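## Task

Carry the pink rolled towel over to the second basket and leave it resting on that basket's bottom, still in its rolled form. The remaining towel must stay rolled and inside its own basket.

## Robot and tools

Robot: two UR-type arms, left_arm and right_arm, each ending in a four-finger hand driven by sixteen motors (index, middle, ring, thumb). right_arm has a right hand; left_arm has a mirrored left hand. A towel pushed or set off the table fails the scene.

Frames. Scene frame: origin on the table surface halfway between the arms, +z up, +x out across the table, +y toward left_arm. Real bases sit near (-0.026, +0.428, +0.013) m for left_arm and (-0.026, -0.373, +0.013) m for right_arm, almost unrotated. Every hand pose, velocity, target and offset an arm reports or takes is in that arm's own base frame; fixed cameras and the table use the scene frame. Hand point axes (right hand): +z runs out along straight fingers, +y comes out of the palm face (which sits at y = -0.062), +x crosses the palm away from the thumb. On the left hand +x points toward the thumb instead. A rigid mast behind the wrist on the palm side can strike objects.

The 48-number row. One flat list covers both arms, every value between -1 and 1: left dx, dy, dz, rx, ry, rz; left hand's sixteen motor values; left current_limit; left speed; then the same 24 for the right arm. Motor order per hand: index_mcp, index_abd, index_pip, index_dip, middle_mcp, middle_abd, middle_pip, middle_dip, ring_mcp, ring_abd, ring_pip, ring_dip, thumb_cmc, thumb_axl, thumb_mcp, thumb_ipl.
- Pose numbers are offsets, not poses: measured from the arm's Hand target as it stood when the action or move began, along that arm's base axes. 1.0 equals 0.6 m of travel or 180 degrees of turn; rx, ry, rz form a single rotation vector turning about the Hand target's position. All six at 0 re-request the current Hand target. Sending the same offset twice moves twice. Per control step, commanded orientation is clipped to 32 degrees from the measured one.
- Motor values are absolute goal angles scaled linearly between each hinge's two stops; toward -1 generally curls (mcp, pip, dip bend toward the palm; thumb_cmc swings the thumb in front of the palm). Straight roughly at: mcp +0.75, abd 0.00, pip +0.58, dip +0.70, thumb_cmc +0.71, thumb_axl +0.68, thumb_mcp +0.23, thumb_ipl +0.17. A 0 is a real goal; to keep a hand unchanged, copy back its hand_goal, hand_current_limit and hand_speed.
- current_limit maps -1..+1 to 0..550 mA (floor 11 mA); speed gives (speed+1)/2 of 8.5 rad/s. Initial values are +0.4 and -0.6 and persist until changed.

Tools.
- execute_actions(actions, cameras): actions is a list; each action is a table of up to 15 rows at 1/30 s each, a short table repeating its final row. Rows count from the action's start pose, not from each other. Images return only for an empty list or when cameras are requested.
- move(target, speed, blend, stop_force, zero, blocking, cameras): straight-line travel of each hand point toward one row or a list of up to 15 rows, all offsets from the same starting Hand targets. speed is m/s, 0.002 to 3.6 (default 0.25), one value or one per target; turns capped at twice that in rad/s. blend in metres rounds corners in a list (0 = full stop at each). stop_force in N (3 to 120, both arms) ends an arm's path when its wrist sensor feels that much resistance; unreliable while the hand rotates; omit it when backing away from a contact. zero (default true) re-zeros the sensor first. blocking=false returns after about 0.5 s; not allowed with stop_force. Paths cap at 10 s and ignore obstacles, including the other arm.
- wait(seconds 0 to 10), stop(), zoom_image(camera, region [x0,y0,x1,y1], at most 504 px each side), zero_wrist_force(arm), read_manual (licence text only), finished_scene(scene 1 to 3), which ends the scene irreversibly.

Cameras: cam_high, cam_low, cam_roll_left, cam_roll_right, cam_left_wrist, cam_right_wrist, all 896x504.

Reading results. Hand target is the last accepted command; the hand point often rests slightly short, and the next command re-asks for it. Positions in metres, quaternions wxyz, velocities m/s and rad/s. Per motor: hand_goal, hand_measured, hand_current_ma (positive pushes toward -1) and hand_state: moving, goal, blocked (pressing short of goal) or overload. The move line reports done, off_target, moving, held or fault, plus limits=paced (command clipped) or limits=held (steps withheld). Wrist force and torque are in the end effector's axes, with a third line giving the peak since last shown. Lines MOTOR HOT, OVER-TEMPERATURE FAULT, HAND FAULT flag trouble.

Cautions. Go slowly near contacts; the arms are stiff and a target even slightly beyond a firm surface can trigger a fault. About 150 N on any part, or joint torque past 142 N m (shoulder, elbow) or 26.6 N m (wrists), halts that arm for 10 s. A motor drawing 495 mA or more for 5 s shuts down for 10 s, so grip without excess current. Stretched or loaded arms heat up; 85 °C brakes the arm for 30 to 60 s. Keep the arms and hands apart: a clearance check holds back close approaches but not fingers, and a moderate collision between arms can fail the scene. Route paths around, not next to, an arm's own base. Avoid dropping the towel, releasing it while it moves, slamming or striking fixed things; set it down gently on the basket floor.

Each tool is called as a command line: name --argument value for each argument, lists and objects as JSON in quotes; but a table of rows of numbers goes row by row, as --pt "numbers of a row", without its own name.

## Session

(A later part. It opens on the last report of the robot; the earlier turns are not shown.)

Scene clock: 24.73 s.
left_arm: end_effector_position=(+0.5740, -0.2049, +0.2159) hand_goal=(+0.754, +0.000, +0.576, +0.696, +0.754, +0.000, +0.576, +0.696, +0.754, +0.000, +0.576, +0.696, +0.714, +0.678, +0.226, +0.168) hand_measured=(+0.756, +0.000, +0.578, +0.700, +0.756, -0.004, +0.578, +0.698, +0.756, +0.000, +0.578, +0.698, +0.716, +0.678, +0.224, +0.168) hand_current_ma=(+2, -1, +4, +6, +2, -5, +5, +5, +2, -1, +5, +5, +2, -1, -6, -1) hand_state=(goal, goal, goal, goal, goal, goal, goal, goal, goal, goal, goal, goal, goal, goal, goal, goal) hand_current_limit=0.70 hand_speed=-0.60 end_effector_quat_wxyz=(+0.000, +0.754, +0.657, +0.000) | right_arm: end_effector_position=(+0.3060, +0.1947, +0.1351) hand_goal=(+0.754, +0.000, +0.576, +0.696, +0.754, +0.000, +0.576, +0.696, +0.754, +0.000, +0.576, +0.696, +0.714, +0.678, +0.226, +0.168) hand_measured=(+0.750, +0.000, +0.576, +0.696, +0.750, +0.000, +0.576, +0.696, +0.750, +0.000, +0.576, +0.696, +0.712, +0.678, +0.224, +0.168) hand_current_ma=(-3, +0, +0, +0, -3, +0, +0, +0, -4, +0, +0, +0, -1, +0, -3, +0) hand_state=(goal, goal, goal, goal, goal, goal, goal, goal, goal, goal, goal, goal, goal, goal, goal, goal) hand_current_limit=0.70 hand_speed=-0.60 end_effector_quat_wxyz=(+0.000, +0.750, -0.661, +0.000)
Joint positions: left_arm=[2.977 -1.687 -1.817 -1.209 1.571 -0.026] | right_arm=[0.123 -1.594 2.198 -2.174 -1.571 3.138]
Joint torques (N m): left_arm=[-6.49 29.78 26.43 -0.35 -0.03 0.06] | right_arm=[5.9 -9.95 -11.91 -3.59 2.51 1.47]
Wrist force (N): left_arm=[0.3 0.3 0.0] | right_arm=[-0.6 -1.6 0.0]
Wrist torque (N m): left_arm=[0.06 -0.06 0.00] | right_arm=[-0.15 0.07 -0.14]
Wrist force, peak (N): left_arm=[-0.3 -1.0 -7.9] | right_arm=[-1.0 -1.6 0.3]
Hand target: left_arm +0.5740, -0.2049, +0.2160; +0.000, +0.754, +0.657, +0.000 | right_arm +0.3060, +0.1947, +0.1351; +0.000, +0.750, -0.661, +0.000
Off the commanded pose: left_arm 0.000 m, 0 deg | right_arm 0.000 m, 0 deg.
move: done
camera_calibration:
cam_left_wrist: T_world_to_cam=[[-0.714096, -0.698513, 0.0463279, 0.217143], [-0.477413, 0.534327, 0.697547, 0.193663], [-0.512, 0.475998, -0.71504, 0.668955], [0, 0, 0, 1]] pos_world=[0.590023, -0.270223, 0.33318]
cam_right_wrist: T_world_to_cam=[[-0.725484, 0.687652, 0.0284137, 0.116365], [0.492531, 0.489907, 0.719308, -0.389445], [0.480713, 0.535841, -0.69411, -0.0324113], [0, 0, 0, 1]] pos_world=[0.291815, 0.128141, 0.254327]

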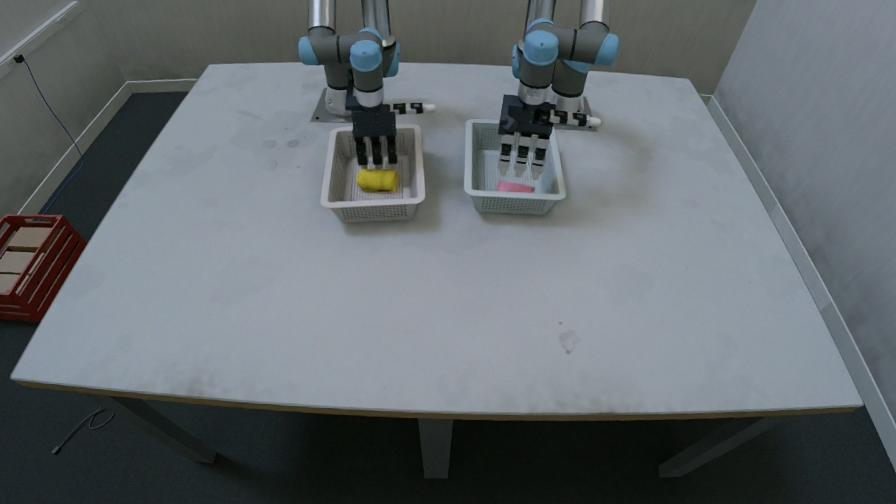

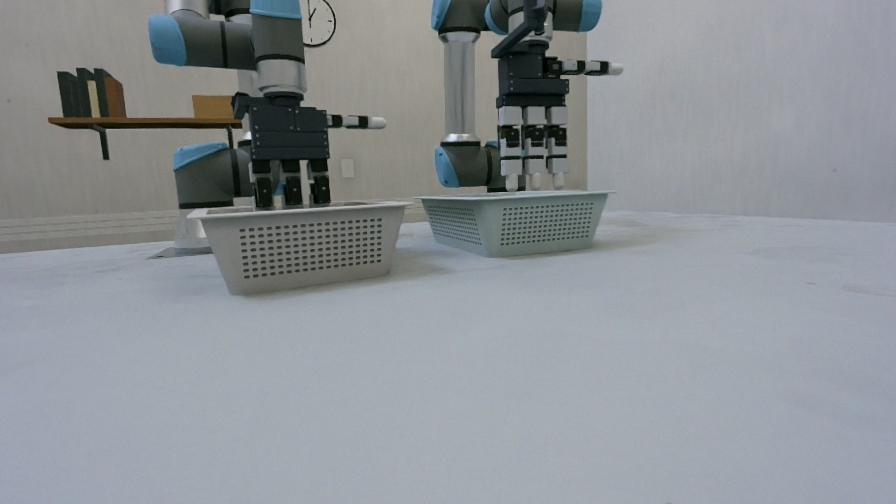

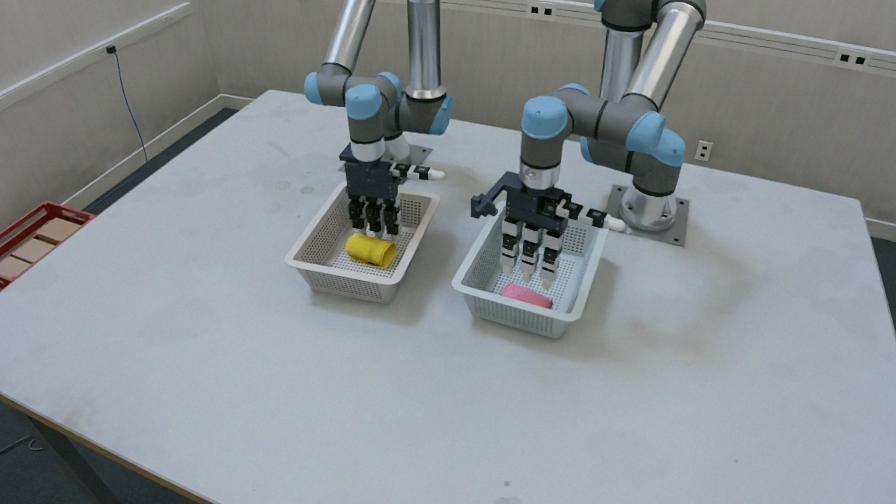

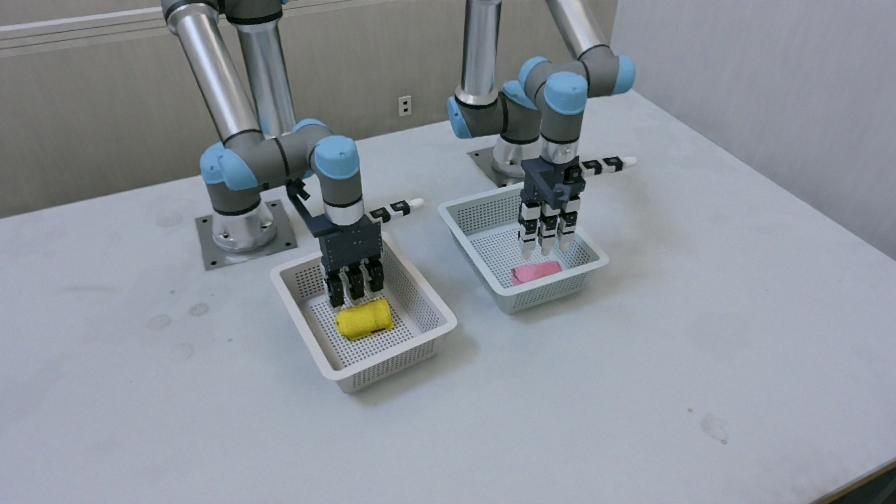

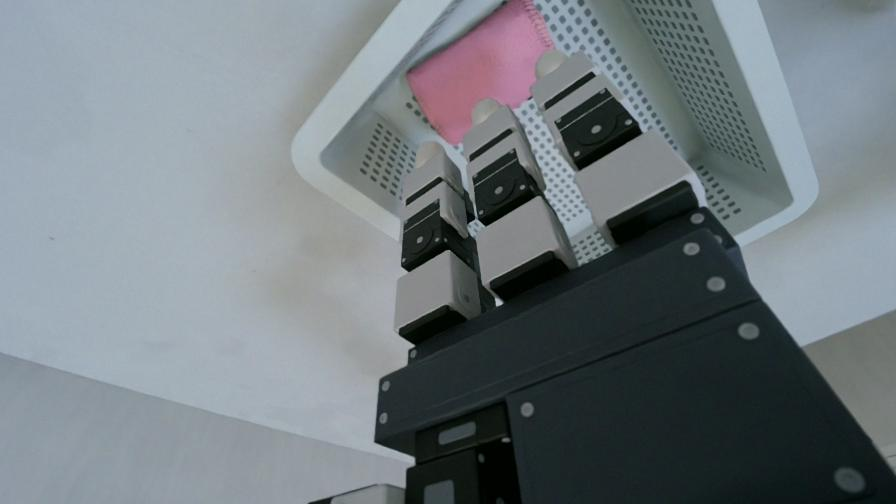

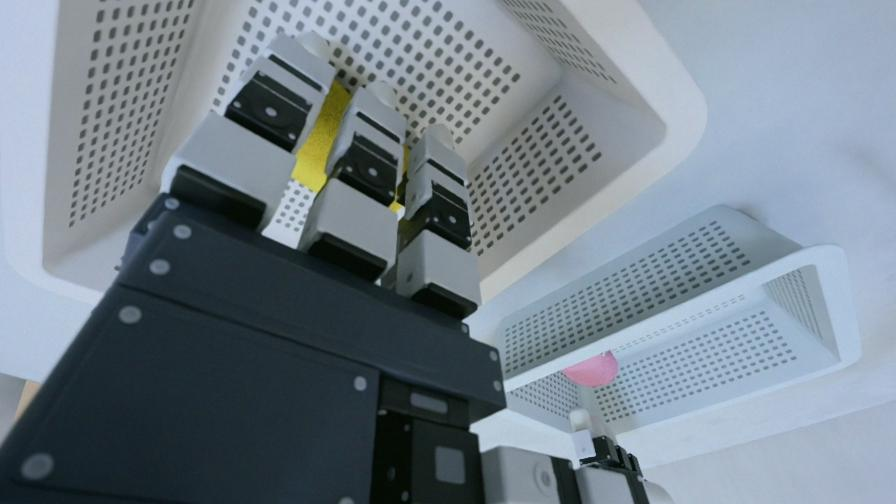

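move --target '[-0.0183,-0.0198,0,0,0,-0.0278, 0.754,0.35,0.576,0.696,0.754,0,-0.883,-0.609,0.754,-0.35,0.576,0.696,0.714,0.678,0.226,0.168,0.7,-0.4, 0,0,0,0,0,0, 0.754,0,0.576,0.696,0.754,0,0.576,0.696,0.754,0,0.576,0.696,0.714,0.678,0.226,0.168,0.7,-0.6]' --speed 0.1 --cameras '["all"]'

zoom_image --camera "cam_left_wrist" --region '[330, 0, 650, 200]'

zoom_image --camera "cam_roll_right" --region '[430, 160, 620, 320]'

zoom_image --camera "cam_high" --region '[450, 100, 590, 220]'

Scene clock: 33.97 s.
left_arm: end_effector_position=(+0.5631, -0.2167, +0.2160) hand_goal=(+0.754, +0.350, +0.576, +0.696, +0.754, +0.000, -0.882, -0.608, +0.754, -0.350, +0.576, +0.696, +0.714, +0.678, +0.226, +0.168) hand_measured=(+0.756, +0.344, +0.578, +0.700, +0.756, -0.004, -0.874, -0.606, +0.756, -0.344, +0.578, +0.698, +0.716, +0.678, +0.224, +0.168) hand_current_ma=(+2, -14, +4, +6, +2, -5, +17, +5, +2, +11, +5, +5, +2, -1, -6, -1) hand_state=(goal, goal, goal, goal, goal, goal, goal, goal, goal, goal, goal, goal, goal, goal, goal, goal) hand_current_limit=0.70 hand_speed=-0.40 end_effector_quat_wxyz=(+0.000, +0.782, +0.623, +0.000) | right_arm: end_effector_position=(+0.3060, +0.1947, +0.1351) hand_goal=(+0.754, +0.000, +0.576, +0.696, +0.754, +0.000, +0.576, +0.696, +0.754, +0.000, +0.576, +0.696, +0.714, +0.678, +0.226, +0.168) hand_measured=(+0.750, +0.000, +0.576, +0.696, +0.750, +0.000, +0.576, +0.696, +0.750, +0.000, +0.576, +0.696, +0.712, +0.678, +0.224, +0.168) hand_current_ma=(-3, +0, +0, +0, -3, +0, +0, +0, -4, +0, +0, +0, -1, +0, -3, +0) hand_state=(goal, goal, goal, goal, goal, goal, goal, goal, goal, goal, goal, goal, goal, goal, goal, goal) hand_current_limit=0.70 hand_speed=-0.60 end_effector_quat_wxyz=(+0.000, +0.750, -0.661, +0.000)
Joint positions: left_arm=[2.965 -1.666 -1.84 -1.207 1.572 0.049] | right_arm=[0.123 -1.594 2.198 -2.174 -1.571 3.138]
Joint torques (N m): left_arm=[-10.92 30.94 12.92 4.52 0.09 2.65] | right_arm=[5.69 -10.02 -11.7 -3.57 2.55 1.26]
Wrist force (N): left_arm=[0.2 0.3 0.2] | right_arm=[-0.9 -1.5 0.3]
Wrist torque (N m): left_arm=[0.05 -0.05 -0.01] | right_arm=[-0.16 0.11 -0.15]
Wrist force, peak (N): left_arm=[0.5 0.6 -0.5] | right_arm=[-0.9 -1.7 0.2]
Hand target: left_arm +0.5630, -0.2168, +0.2160; +0.000, +0.782, +0.623, +0.000 | right_arm +0.3060, +0.1947, +0.1351; +0.000, +0.750, -0.661, +0.000
Off the commanded pose: left_arm 0.000 m, 0 deg | right_arm 0.000 m, 0 deg.
move: done
camera_calibration:
cam_left_wrist: T_world_to_cam=[[-0.772011, -0.633921, 0.0462862, 0.247689], [-0.429188, 0.573622, 0.697679, 0.175979], [-0.468824, 0.51875, -0.714914, 0.653955], [0, 0, 0, 1]] pos_world=[0.573337, -0.283169, 0.33328]
cam_right_wrist: T_world_to_cam=[[-0.725484, 0.687652, 0.0284137, 0.116365], [0.492531, 0.489907, 0.719308, -0.389445], [0.480713, 0.535841, -0.69411, -0.0324113], [0, 0, 0, 1]] pos_world=[0.291815, 0.128141, 0.254327]

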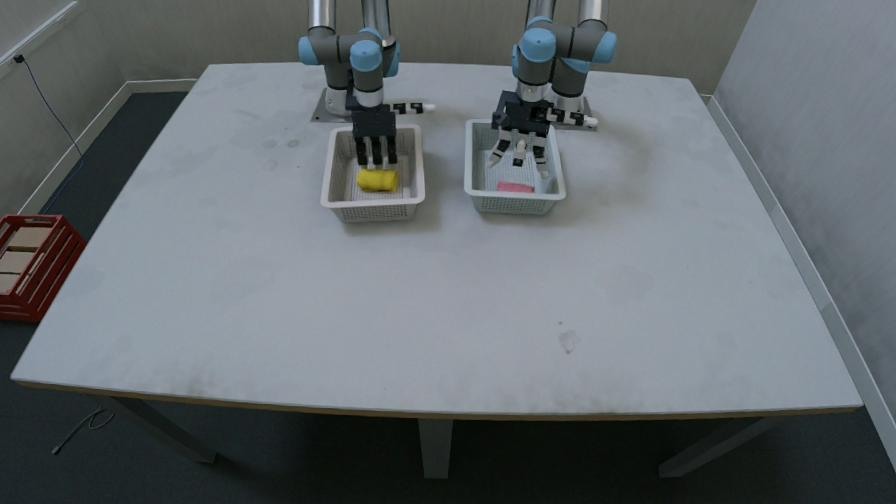

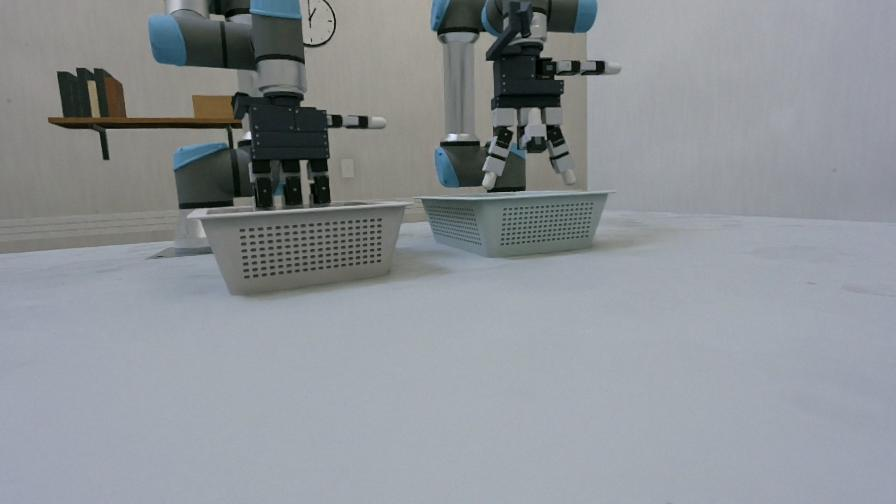

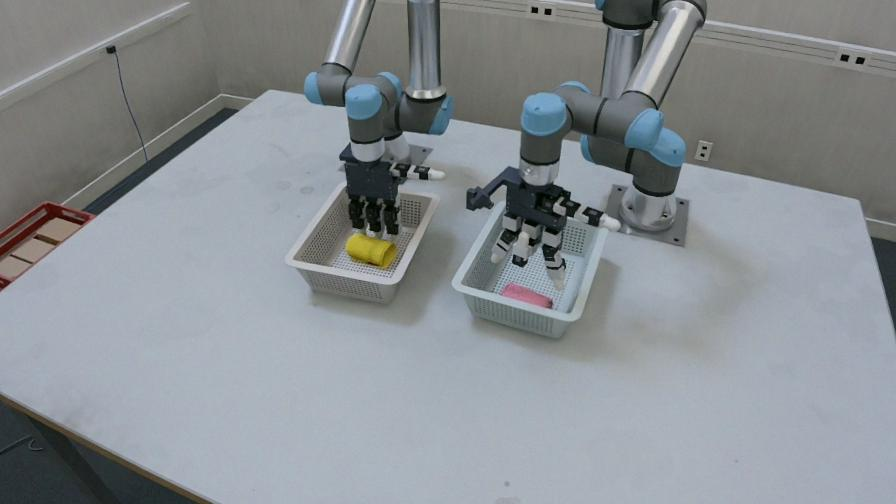

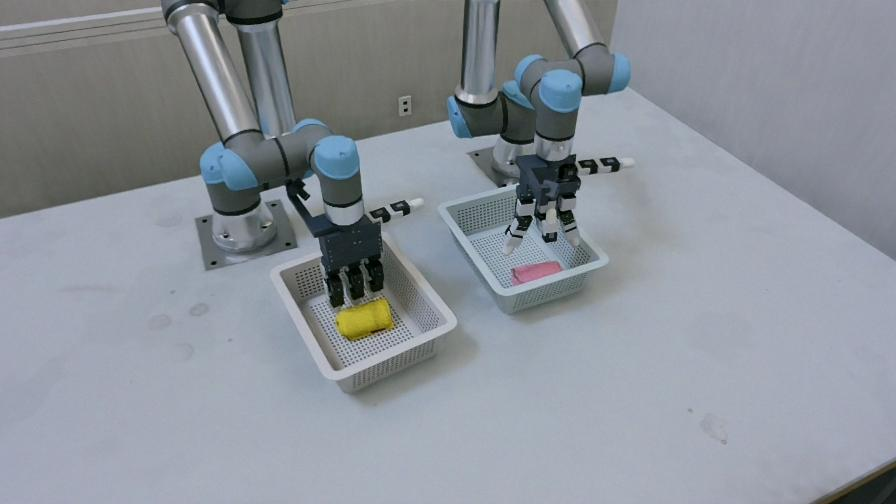

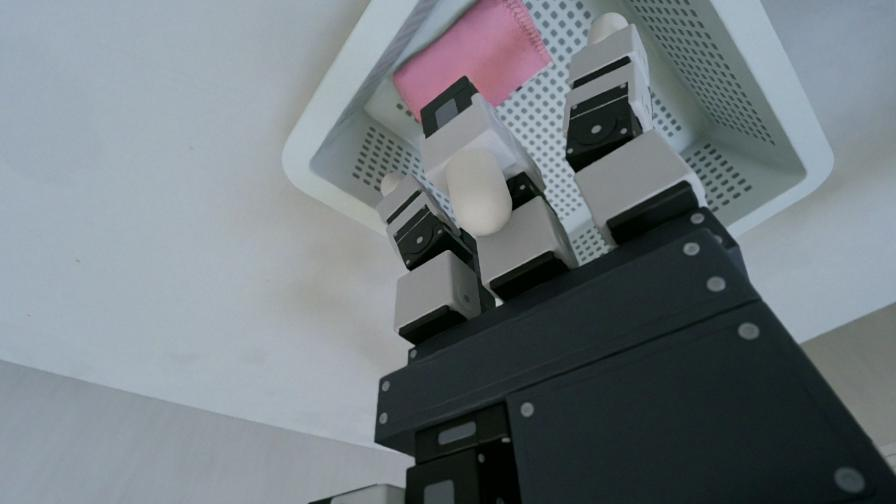

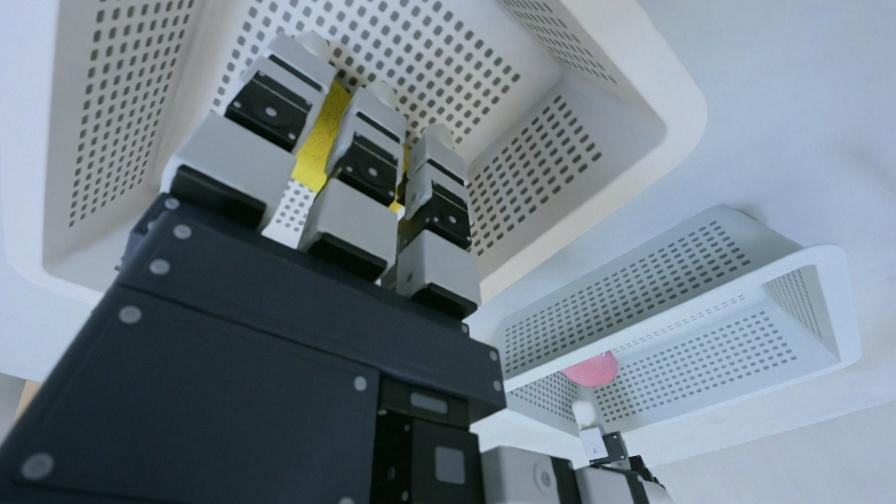

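Scaled by 1.575 from the camera's 896x504 image, which has a finer 1280x720 frame.

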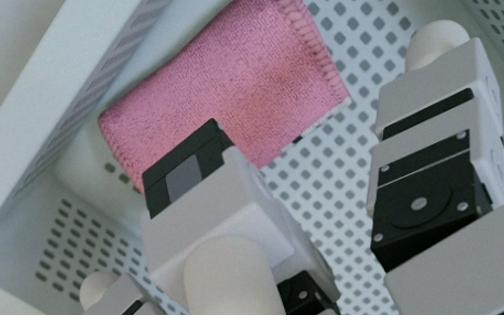

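Scaled by 2.653 from the camera's 896x504 image, which has a finer 1280x720 frame.

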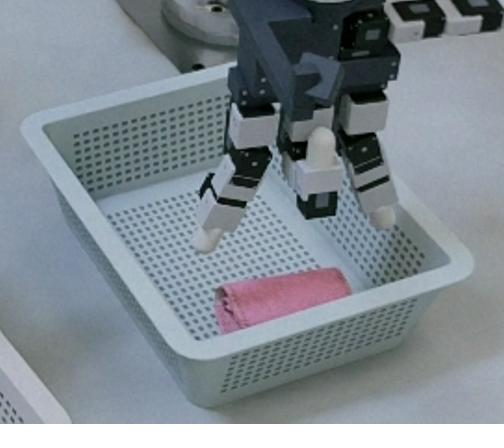

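Scaled by 3.600 from the camera's 896x504 image, which has a finer 1280x720 frame.

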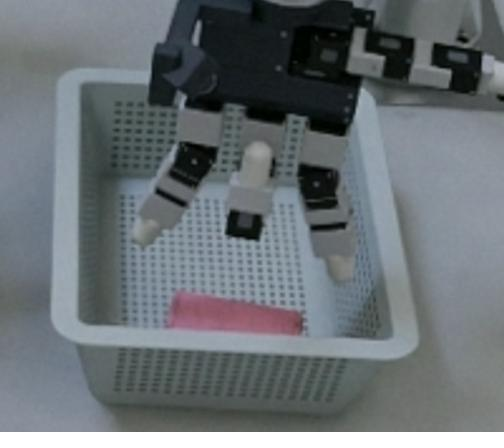

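move --target '[0,0,-0.155,0,0,0, 0.754,0.35,0.576,0.696,0.754,0,-0.882,-0.608,0.754,-0.35,0.576,0.696,0.714,0.678,0.226,0.168,0.7,-0.4, 0,0,0,0,0,0, 0.754,0,0.576,0.696,0.754,0,0.576,0.696,0.754,0,0.576,0.696,0.714,0.678,0.226,0.168,0.7,-0.6]' --speed 0.06 --stop_force 5 --cameras '["cam_high","cam_roll_left","cam_roll_right","cam_left_wrist"]'

zoom_image --camera "cam_left_wrist" --region '[330, 0, 650, 200]'

zoom_image --camera "cam_roll_right" --region '[430, 160, 620, 320]'

zoom_image --camera "cam_roll_left" --region '[440, 180, 640, 340]'

Scene clock: 39.77 s.
left_arm: end_effector_position=(+0.5630, -0.2168, +0.1230) hand_goal=(+0.754, +0.350, +0.576, +0.696, +0.754, +0.000, -0.882, -0.608, +0.754, -0.350, +0.576, +0.696, +0.714, +0.678, +0.226, +0.168) hand_measured=(+0.762, +0.360, +0.580, +0.700, +0.756, -0.004, -0.874, -0.606, +0.756, -0.344, +0.578, +0.698, +0.716, +0.678, +0.224, +0.168) hand_current_ma=(+19, +22, +6, +6, +2, -5, +17, +5, +2, +11, +5, +5, +2, -1, -6, -1) hand_state=(goal, goal, goal, goal, goal, goal, goal, goal, goal, goal, goal, goal, goal, goal, goal, goal) hand_current_limit=0.70 hand_speed=-0.40 end_effector_quat_wxyz=(+0.000, +0.782, +0.623, +0.000) | right_arm: end_effector_position=(+0.3060, +0.1947, +0.1351) hand_goal=(+0.754, +0.000, +0.576, +0.696, +0.754, +0.000, +0.576, +0.696, +0.754, +0.000, +0.576, +0.696, +0.714, +0.678, +0.226, +0.168) hand_measured=(+0.750, +0.000, +0.576, +0.696, +0.750, +0.000, +0.576, +0.696, +0.750, +0.000, +0.576, +0.696, +0.712, +0.678, +0.224, +0.168) hand_current_ma=(-3, +0, +0, +0, -3, +0, +0, +0, -4, +0, +0, +0, -1, +0, -3, +0) hand_state=(goal, goal, goal, goal, goal, goal, goal, goal, goal, goal, goal, goal, goal, goal, goal, goal) hand_current_limit=0.70 hand_speed=-0.60 end_effector_quat_wxyz=(+0.000, +0.750, -0.661, +0.000)
Joint positions: left_arm=[2.965 -1.775 -1.981 -0.957 1.572 0.049] | right_arm=[0.123 -1.594 2.198 -2.174 -1.571 3.138]
Joint torques (N m): left_arm=[7.38 19.13 10.52 4.55 -2.03 0.1] | right_arm=[5.44 -10.23 -11.36 -3.55 2.58 1.3]
Wrist force (N): left_arm=[0.7 -0.2 -3.5] | right_arm=[-0.8 -1.4 0.2]
Wrist torque (N m): left_arm=[0.34 0.10 0.01] | right_arm=[-0.14 0.09 -0.14]
Wrist force, peak (N): left_arm=[0.6 -0.2 -3.6] | right_arm=[-1.2 -1.5 0.3]
Hand target: left_arm +0.5630, -0.2168, +0.1230; +0.000, +0.782, +0.623, +0.000 | right_arm +0.3060, +0.1947, +0.1351; +0.000, +0.750, -0.661, +0.000
Off the commanded pose: left_arm 0.000 m, 0 deg | right_arm 0.000 m, 0 deg.
move: done
camera_calibration:
cam_left_wrist: T_world_to_cam=[[-0.772331, -0.633526, 0.0463695, 0.252129], [-0.428894, 0.573925, 0.69761, 0.24081], [-0.468566, 0.518898, -0.714975, 0.587381], [0, 0, 0, 1]] pos_world=[0.573236, -0.283267, 0.240281]
Images, in order (width x height): cam_high 896x504, cam_roll_left 896x504, cam_roll_right 896x504, cam_left_wrist 896x504.

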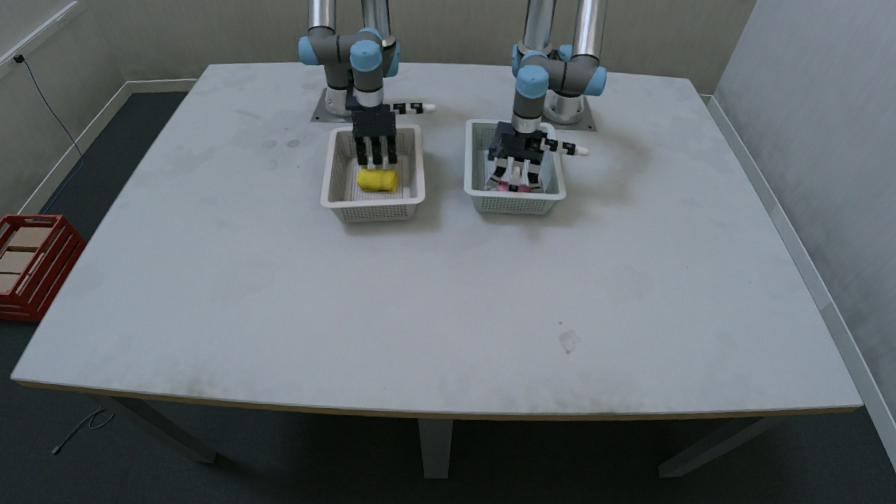

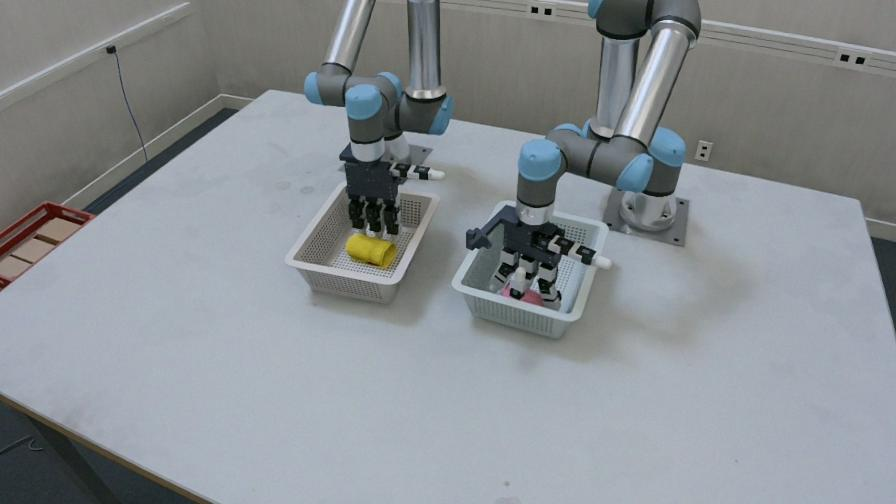

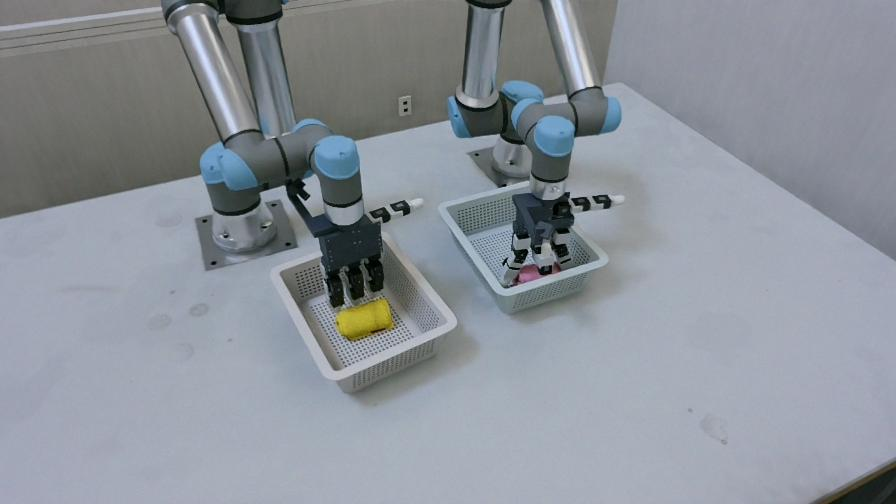

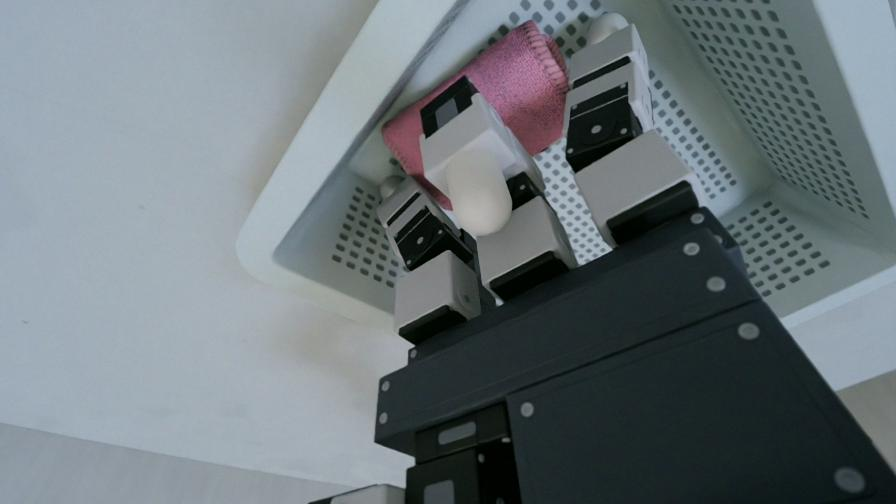

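Scaled by 1.575 from the camera's 896x504 image, which has a finer 1280x720 frame.

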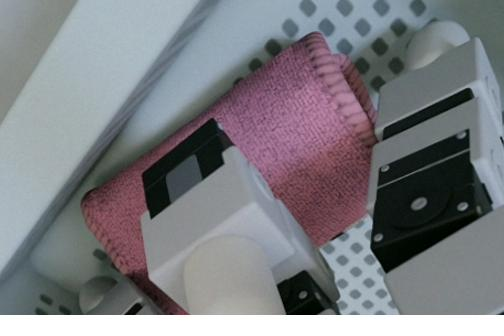

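Scaled by 2.653 from the camera's 896x504 image, which has a finer 1280x720 frame.

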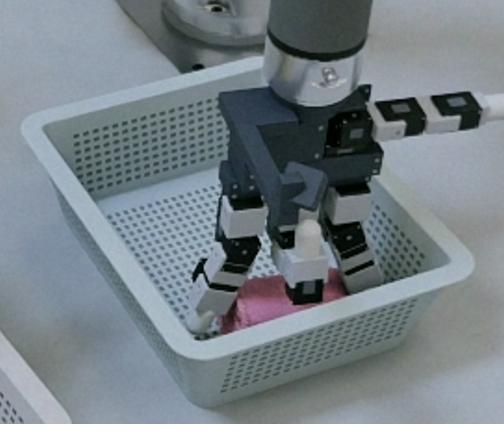

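Scaled by 2.520 from the camera's 896x504 image, which has a finer 1280x720 frame.

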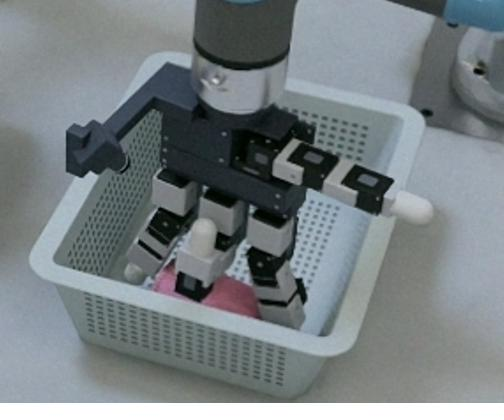

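move --target '[0.0022,0.0098,0,0,0,0, 0.754,0.35,0.576,0.696,0.754,0,-0.882,-0.608,0.754,-0.35,0.576,0.696,0.714,0.678,0.226,0.168,0.7,-0.85, 0,0,0,0,0,0, 0.754,0,0.576,0.696,0.754,0,0.576,0.696,0.754,0,0.576,0.696,0.714,0.678,0.226,0.168,0.7,-0.6]' --speed 0.04

move --target '[0,0,0,0,0,0, 0.754,0.06,0.576,0.696,0.754,0,-0.882,-0.608,0.754,-0.06,0.576,0.696,0.714,0.678,0.226,0.168,0.7,-0.85, 0,0,0,0,0,0, 0.754,0,0.576,0.696,0.754,0,0.576,0.696,0.754,0,0.576,0.696,0.714,0.678,0.226,0.168,0.7,-0.6]' --cameras '["cam_roll_left","cam_roll_right","cam_left_wrist"]'

zoom_image --camera "cam_left_wrist" --region '[330, 0, 650, 200]'

zoom_image --camera "cam_roll_right" --region '[470, 200, 590, 310]'

Scene clock: 41.57 s.
left_arm: end_effector_position=(+0.5643, -0.2111, +0.1230) hand_goal=(+0.754, +0.350, +0.576, +0.696, +0.754, +0.000, -0.882, -0.608, +0.754, -0.350, +0.576, +0.696, +0.714, +0.678, +0.226, +0.168) hand_measured=(+0.756, +0.354, +0.578, +0.700, +0.756, -0.004, -0.874, -0.606, +0.756, -0.348, +0.578, +0.698, +0.716, +0.678, +0.224, +0.168) hand_current_ma=(+3, +8, +5, +6, +2, -5, +17, +5, +2, +1, +5, +5, +2, -1, -6, -1) hand_state=(goal, goal, goal, goal, goal, goal, goal, goal, goal, goal, goal, goal, goal, goal, goal, goal) hand_current_limit=0.70 hand_speed=-0.85 end_effector_quat_wxyz=(+0.000, +0.782, +0.623, +0.000) | right_arm: end_effector_position=(+0.3060, +0.1947, +0.1351) hand_goal=(+0.754, +0.000, +0.576, +0.696, +0.754, +0.000, +0.576, +0.696, +0.754, +0.000, +0.576, +0.696, +0.714, +0.678, +0.226, +0.168) hand_measured=(+0.750, +0.000, +0.576, +0.696, +0.750, +0.000, +0.576, +0.696, +0.750, +0.000, +0.576, +0.696, +0.712, +0.678, +0.224, +0.168) hand_current_ma=(-3, +0, +0, +0, -3, +0, +0, +0, -4, +0, +0, +0, -1, +0, -3, +0) hand_state=(goal, goal, goal, goal, goal, goal, goal, goal, goal, goal, goal, goal, goal, goal, goal, goal) hand_current_limit=0.70 hand_speed=-0.60 end_effector_quat_wxyz=(+0.000, +0.750, -0.661, +0.000)
Joint positions: left_arm=[2.977 -1.772 -1.984 -0.957 1.572 0.06] | right_arm=[0.123 -1.594 2.198 -2.174 -1.571 3.138]
Joint torques (N m): left_arm=[12.24 32.56 13.01 4.7 0.16 3.12] | right_arm=[5.88 -9.96 -11.66 -3.55 2.59 1.23]
Wrist force (N): left_arm=[0.2 0.8 -0.5] | right_arm=[-0.9 -1.3 0.1]
Wrist torque (N m): left_arm=[0.16 -0.08 -0.03] | right_arm=[-0.13 0.10 -0.15]
Wrist force, peak (N): left_arm=[0.6 -0.1 -3.8] | right_arm=[-0.9 -1.7 0.3]
Hand target: left_arm +0.5644, -0.2109, +0.1230; +0.000, +0.782, +0.623, +0.000 | right_arm +0.3060, +0.1947, +0.1351; +0.000, +0.750, -0.661, +0.000
Off the commanded pose: left_arm 0.000 m, 0 deg | right_arm 0.000 m, 0 deg.
move: done

Scene clock: 42.23 s.
left_arm: end_effector_position=(+0.5644, -0.2109, +0.1230) hand_goal=(+0.754, +0.060, +0.576, +0.696, +0.754, +0.000, -0.882, -0.608, +0.754, -0.060, +0.576, +0.696, +0.714, +0.678, +0.226, +0.168) hand_measured=(+0.754, +0.232, +0.578, +0.698, +0.756, -0.004, -0.874, -0.606, +0.756, -0.206, +0.578, +0.698, +0.716, +0.678, +0.224, +0.168) hand_current_ma=(-1, +468, +2, +5, +2, -5, +17, +5, +2, -467, +4, +2, +2, -1, -6, -1) hand_state=(goal, blocked, goal, goal, goal, goal, goal, goal, goal, blocked, goal, goal, goal, goal, goal, goal) hand_current_limit=0.70 hand_speed=-0.85 end_effector_quat_wxyz=(+0.000, +0.782, +0.623, +0.000) | right_arm: end_effector_position=(+0.3060, +0.1947, +0.1351) hand_goal=(+0.754, +0.000, +0.576, +0.696, +0.754, +0.000, +0.576, +0.696, +0.754, +0.000, +0.576, +0.696, +0.714, +0.678, +0.226, +0.168) hand_measured=(+0.750, +0.000, +0.576, +0.696, +0.750, +0.000, +0.576, +0.696, +0.750, +0.000, +0.576, +0.696, +0.712, +0.678, +0.224, +0.168) hand_current_ma=(-3, +0, +0, +0, -3, +0, +0, +0, -4, +0, +0, +0, -1, +0, -3, +0) hand_state=(goal, goal, goal, goal, goal, goal, goal, goal, goal, goal, goal, goal, goal, goal, goal, goal) hand_current_limit=0.70 hand_speed=-0.60 end_effector_quat_wxyz=(+0.000, +0.750, -0.661, +0.000)
Joint positions: left_arm=[2.977 -1.772 -1.984 -0.957 1.572 0.061] | right_arm=[0.123 -1.594 2.198 -2.174 -1.571 3.138]
Joint torques (N m): left_arm=[10.91 29.55 10.29 4.3 0.8 2.92] | right_arm=[5.69 -10.17 -11.85 -3.51 2.52 1.21]
Wrist force (N): left_arm=[-0.6 0.6 -3.3] | right_arm=[-0.9 -1.2 0.0]
Wrist torque (N m): left_arm=[0.36 -0.19 -0.10] | right_arm=[-0.10 0.10 -0.14]
Wrist force, peak (N): left_arm=[-0.6 0.4 -4.5] | right_arm=[-0.9 -1.6 0.3]
Hand target: left_arm +0.5644, -0.2109, +0.1230; +0.000, +0.782, +0.623, +0.000 | right_arm +0.3060, +0.1947, +0.1351; +0.000, +0.750, -0.661, +0.000
Off the commanded pose: left_arm 0.000 m, 0 deg | right_arm 0.000 m, 0 deg.
move: done
camera_calibration:
cam_left_wrist: T_world_to_cam=[[-0.7723, -0.633568, 0.0463128, 0.256855], [-0.428987, 0.573913, 0.697564, 0.238042], [-0.468533, 0.518861, -0.715025, 0.584911], [0, 0, 0, 1]] pos_world=[0.574536, -0.277368, 0.24028]
Images, in order (width x height): cam_roll_left 896x504, cam_roll_right 896x504, cam_left_wrist 896x504.

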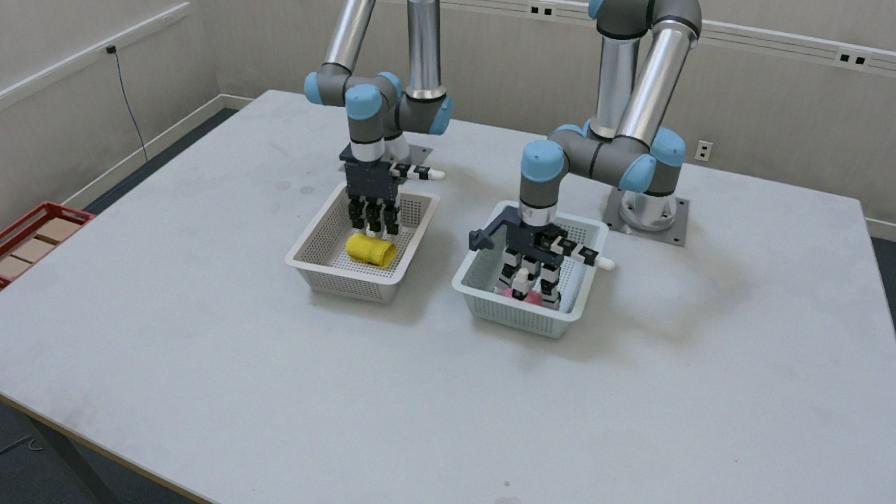

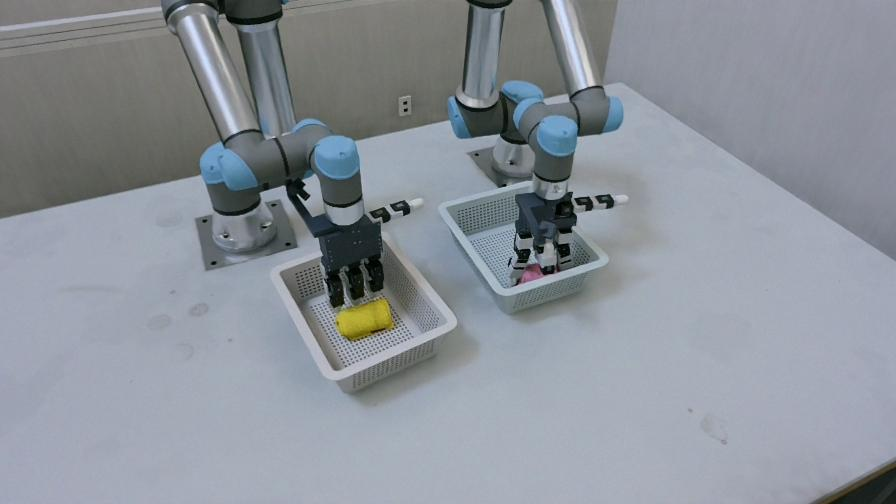

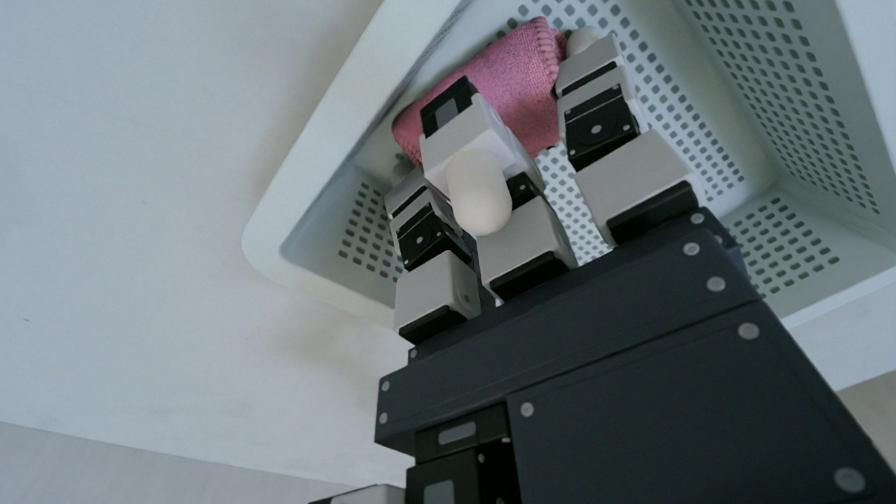

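Scaled by 1.575 from the camera's 896x504 image, which has a finer 1280x720 frame.

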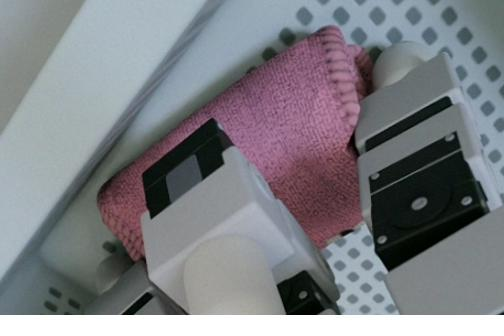

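Scaled by 4.200 from the camera's 896x504 image, which has a finer 1280x720 frame.

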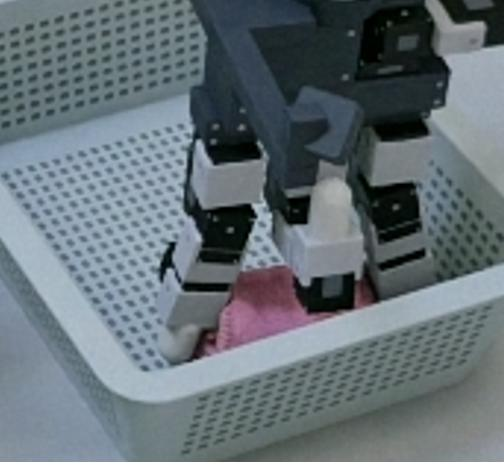

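move --target '[0,0,0.05,0,0,0, 0.754,0.02,0.576,0.696,0.754,0,-0.882,-0.608,0.754,-0.02,0.576,0.696,0.714,0.678,0.226,0.168,0.75,-0.85, 0,0,0,0,0,0, 0.754,0,0.576,0.696,0.754,0,0.576,0.696,0.754,0,0.576,0.696,0.714,0.678,0.226,0.168,0.7,-0.6]' --speed 0.03 --cameras '["cam_roll_left","cam_roll_right","cam_left_wrist"]'

zoom_image --camera "cam_left_wrist" --region '[330, 0, 650, 200]'

zoom_image --camera "cam_roll_right" --region '[470, 200, 590, 310]'

Scene clock: 44.00 s.
left_arm: end_effector_position=(+0.5644, -0.2109, +0.1529) hand_goal=(+0.754, +0.020, +0.576, +0.696, +0.754, +0.000, -0.882, -0.608, +0.754, -0.020, +0.576, +0.696, +0.714, +0.678, +0.226, +0.168) hand_measured=(+0.752, +0.162, +0.576, +0.698, +0.756, -0.004, -0.874, -0.606, +0.754, -0.130, +0.578, +0.698, +0.716, +0.678, +0.224, +0.168) hand_current_ma=(-3, +481, +1, +5, +2, -5, +17, +5, +1, -375, +3, +2, +2, -1, -6, -1) hand_state=(goal, blocked, goal, goal, goal, goal, goal, goal, goal, blocked, goal, goal, goal, goal, goal, goal) hand_current_limit=0.75 hand_speed=-0.85 end_effector_quat_wxyz=(+0.000, +0.782, +0.623, +0.000) | right_arm: end_effector_position=(+0.3060, +0.1947, +0.1351) hand_goal=(+0.754, +0.000, +0.576, +0.696, +0.754, +0.000, +0.576, +0.696, +0.754, +0.000, +0.576, +0.696, +0.714, +0.678, +0.226, +0.168) hand_measured=(+0.750, +0.000, +0.576, +0.696, +0.750, +0.000, +0.576, +0.696, +0.750, +0.000, +0.576, +0.696, +0.712, +0.678, +0.224, +0.168) hand_current_ma=(-3, +0, +0, +0, -3, +0, +0, +0, -4, +0, +0, +0, -1, +0, -3, +0) hand_state=(goal, goal, goal, goal, goal, goal, goal, goal, goal, goal, goal, goal, goal, goal, goal, goal) hand_current_limit=0.70 hand_speed=-0.60 end_effector_quat_wxyz=(+0.000, +0.750, -0.661, +0.000)
Joint positions: left_arm=[2.977 -1.731 -1.944 -1.038 1.572 0.061] | right_arm=[0.123 -1.594 2.198 -2.174 -1.571 3.138]
Joint torques (N m): left_arm=[8.65 32.08 26.59 -0.36 2.74 2.42] | right_arm=[5.51 -10.39 -11.68 -3.53 2.52 1.28]
Wrist force (N): left_arm=[0.6 0.3 0.0] | right_arm=[-0.8 -1.3 0.2]
Wrist torque (N m): left_arm=[0.08 -0.10 0.01] | right_arm=[-0.12 0.09 -0.14]
Wrist force, peak (N): left_arm=[-0.7 0.6 -4.5] | right_arm=[-1.0 -1.7 0.0]
Hand target: left_arm +0.5644, -0.2109, +0.1530; +0.000, +0.782, +0.623, +0.000 | right_arm +0.3060, +0.1947, +0.1351; +0.000, +0.750, -0.661, +0.000
Off the commanded pose: left_arm 0.000 m, 0 deg | right_arm 0.000 m, 0 deg.
move: done
camera_calibration:
cam_left_wrist: T_world_to_cam=[[-0.7723, -0.633568, 0.0463128, 0.25547], [-0.428987, 0.573913, 0.697564, 0.217185], [-0.468533, 0.518861, -0.715025, 0.60629], [0, 0, 0, 1]] pos_world=[0.574536, -0.277368, 0.27018]
Images, in order (width x height): cam_roll_left 896x504, cam_roll_right 896x504, cam_left_wrist 896x504.

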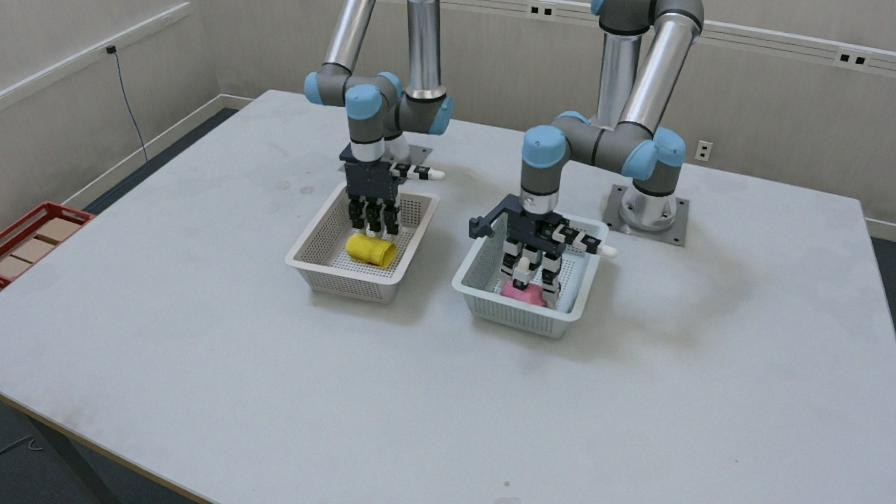

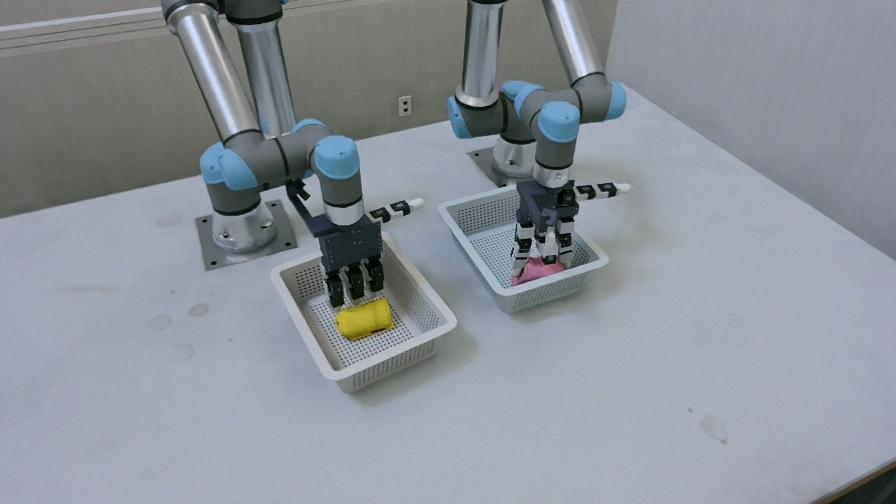

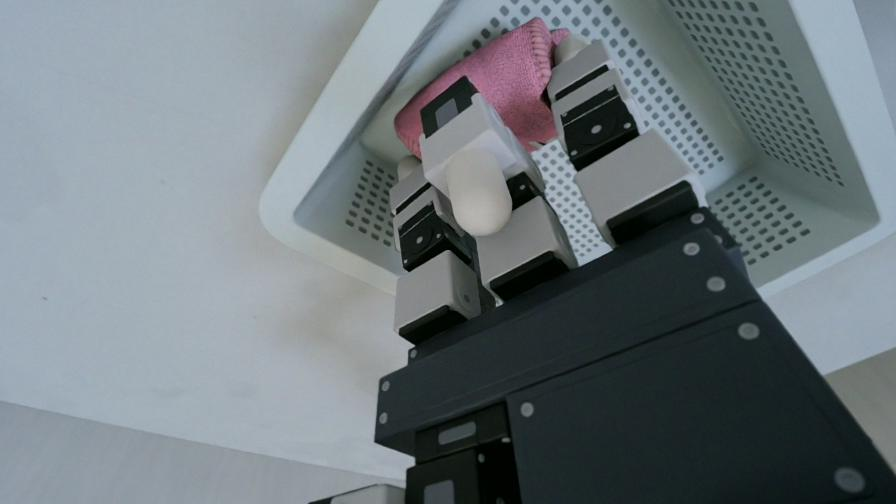

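Scaled by 1.575 from the camera's 896x504 image, which has a finer 1280x720 frame.

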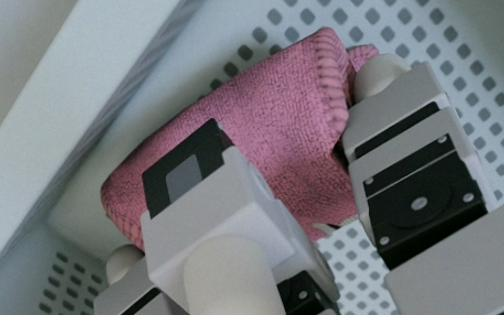

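Scaled by 4.200 from the camera's 896x504 image, which has a finer 1280x720 frame.

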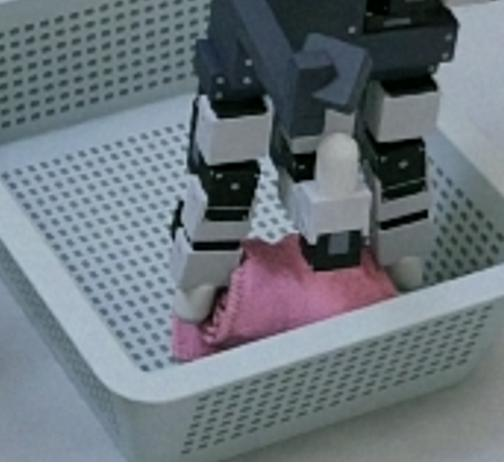

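zoom_image --camera "cam_roll_right" --region '[500, 240, 580, 300]'

zoom_image --camera "cam_roll_left" --region '[480, 250, 580, 320]'

zoom_image --camera "cam_left_wrist" --region '[380, 0, 620, 160]'

Scaled by 6.300 from the camera's 896x504 image, which has a finer 1280x720 frame.

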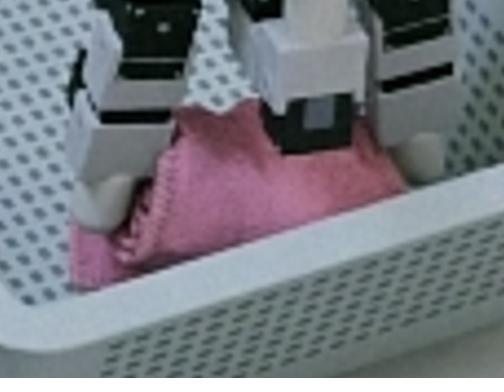

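Scaled by 5.040 from the camera's 896x504 image, which has a finer 1280x720 frame.

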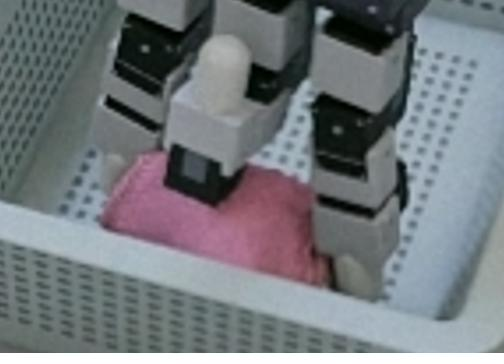

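Scaled by 2.100 from the camera's 896x504 image, which has a finer 1280x720 frame.

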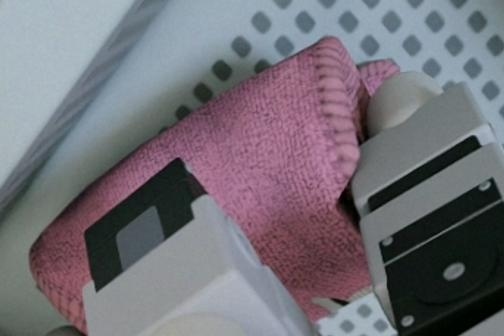

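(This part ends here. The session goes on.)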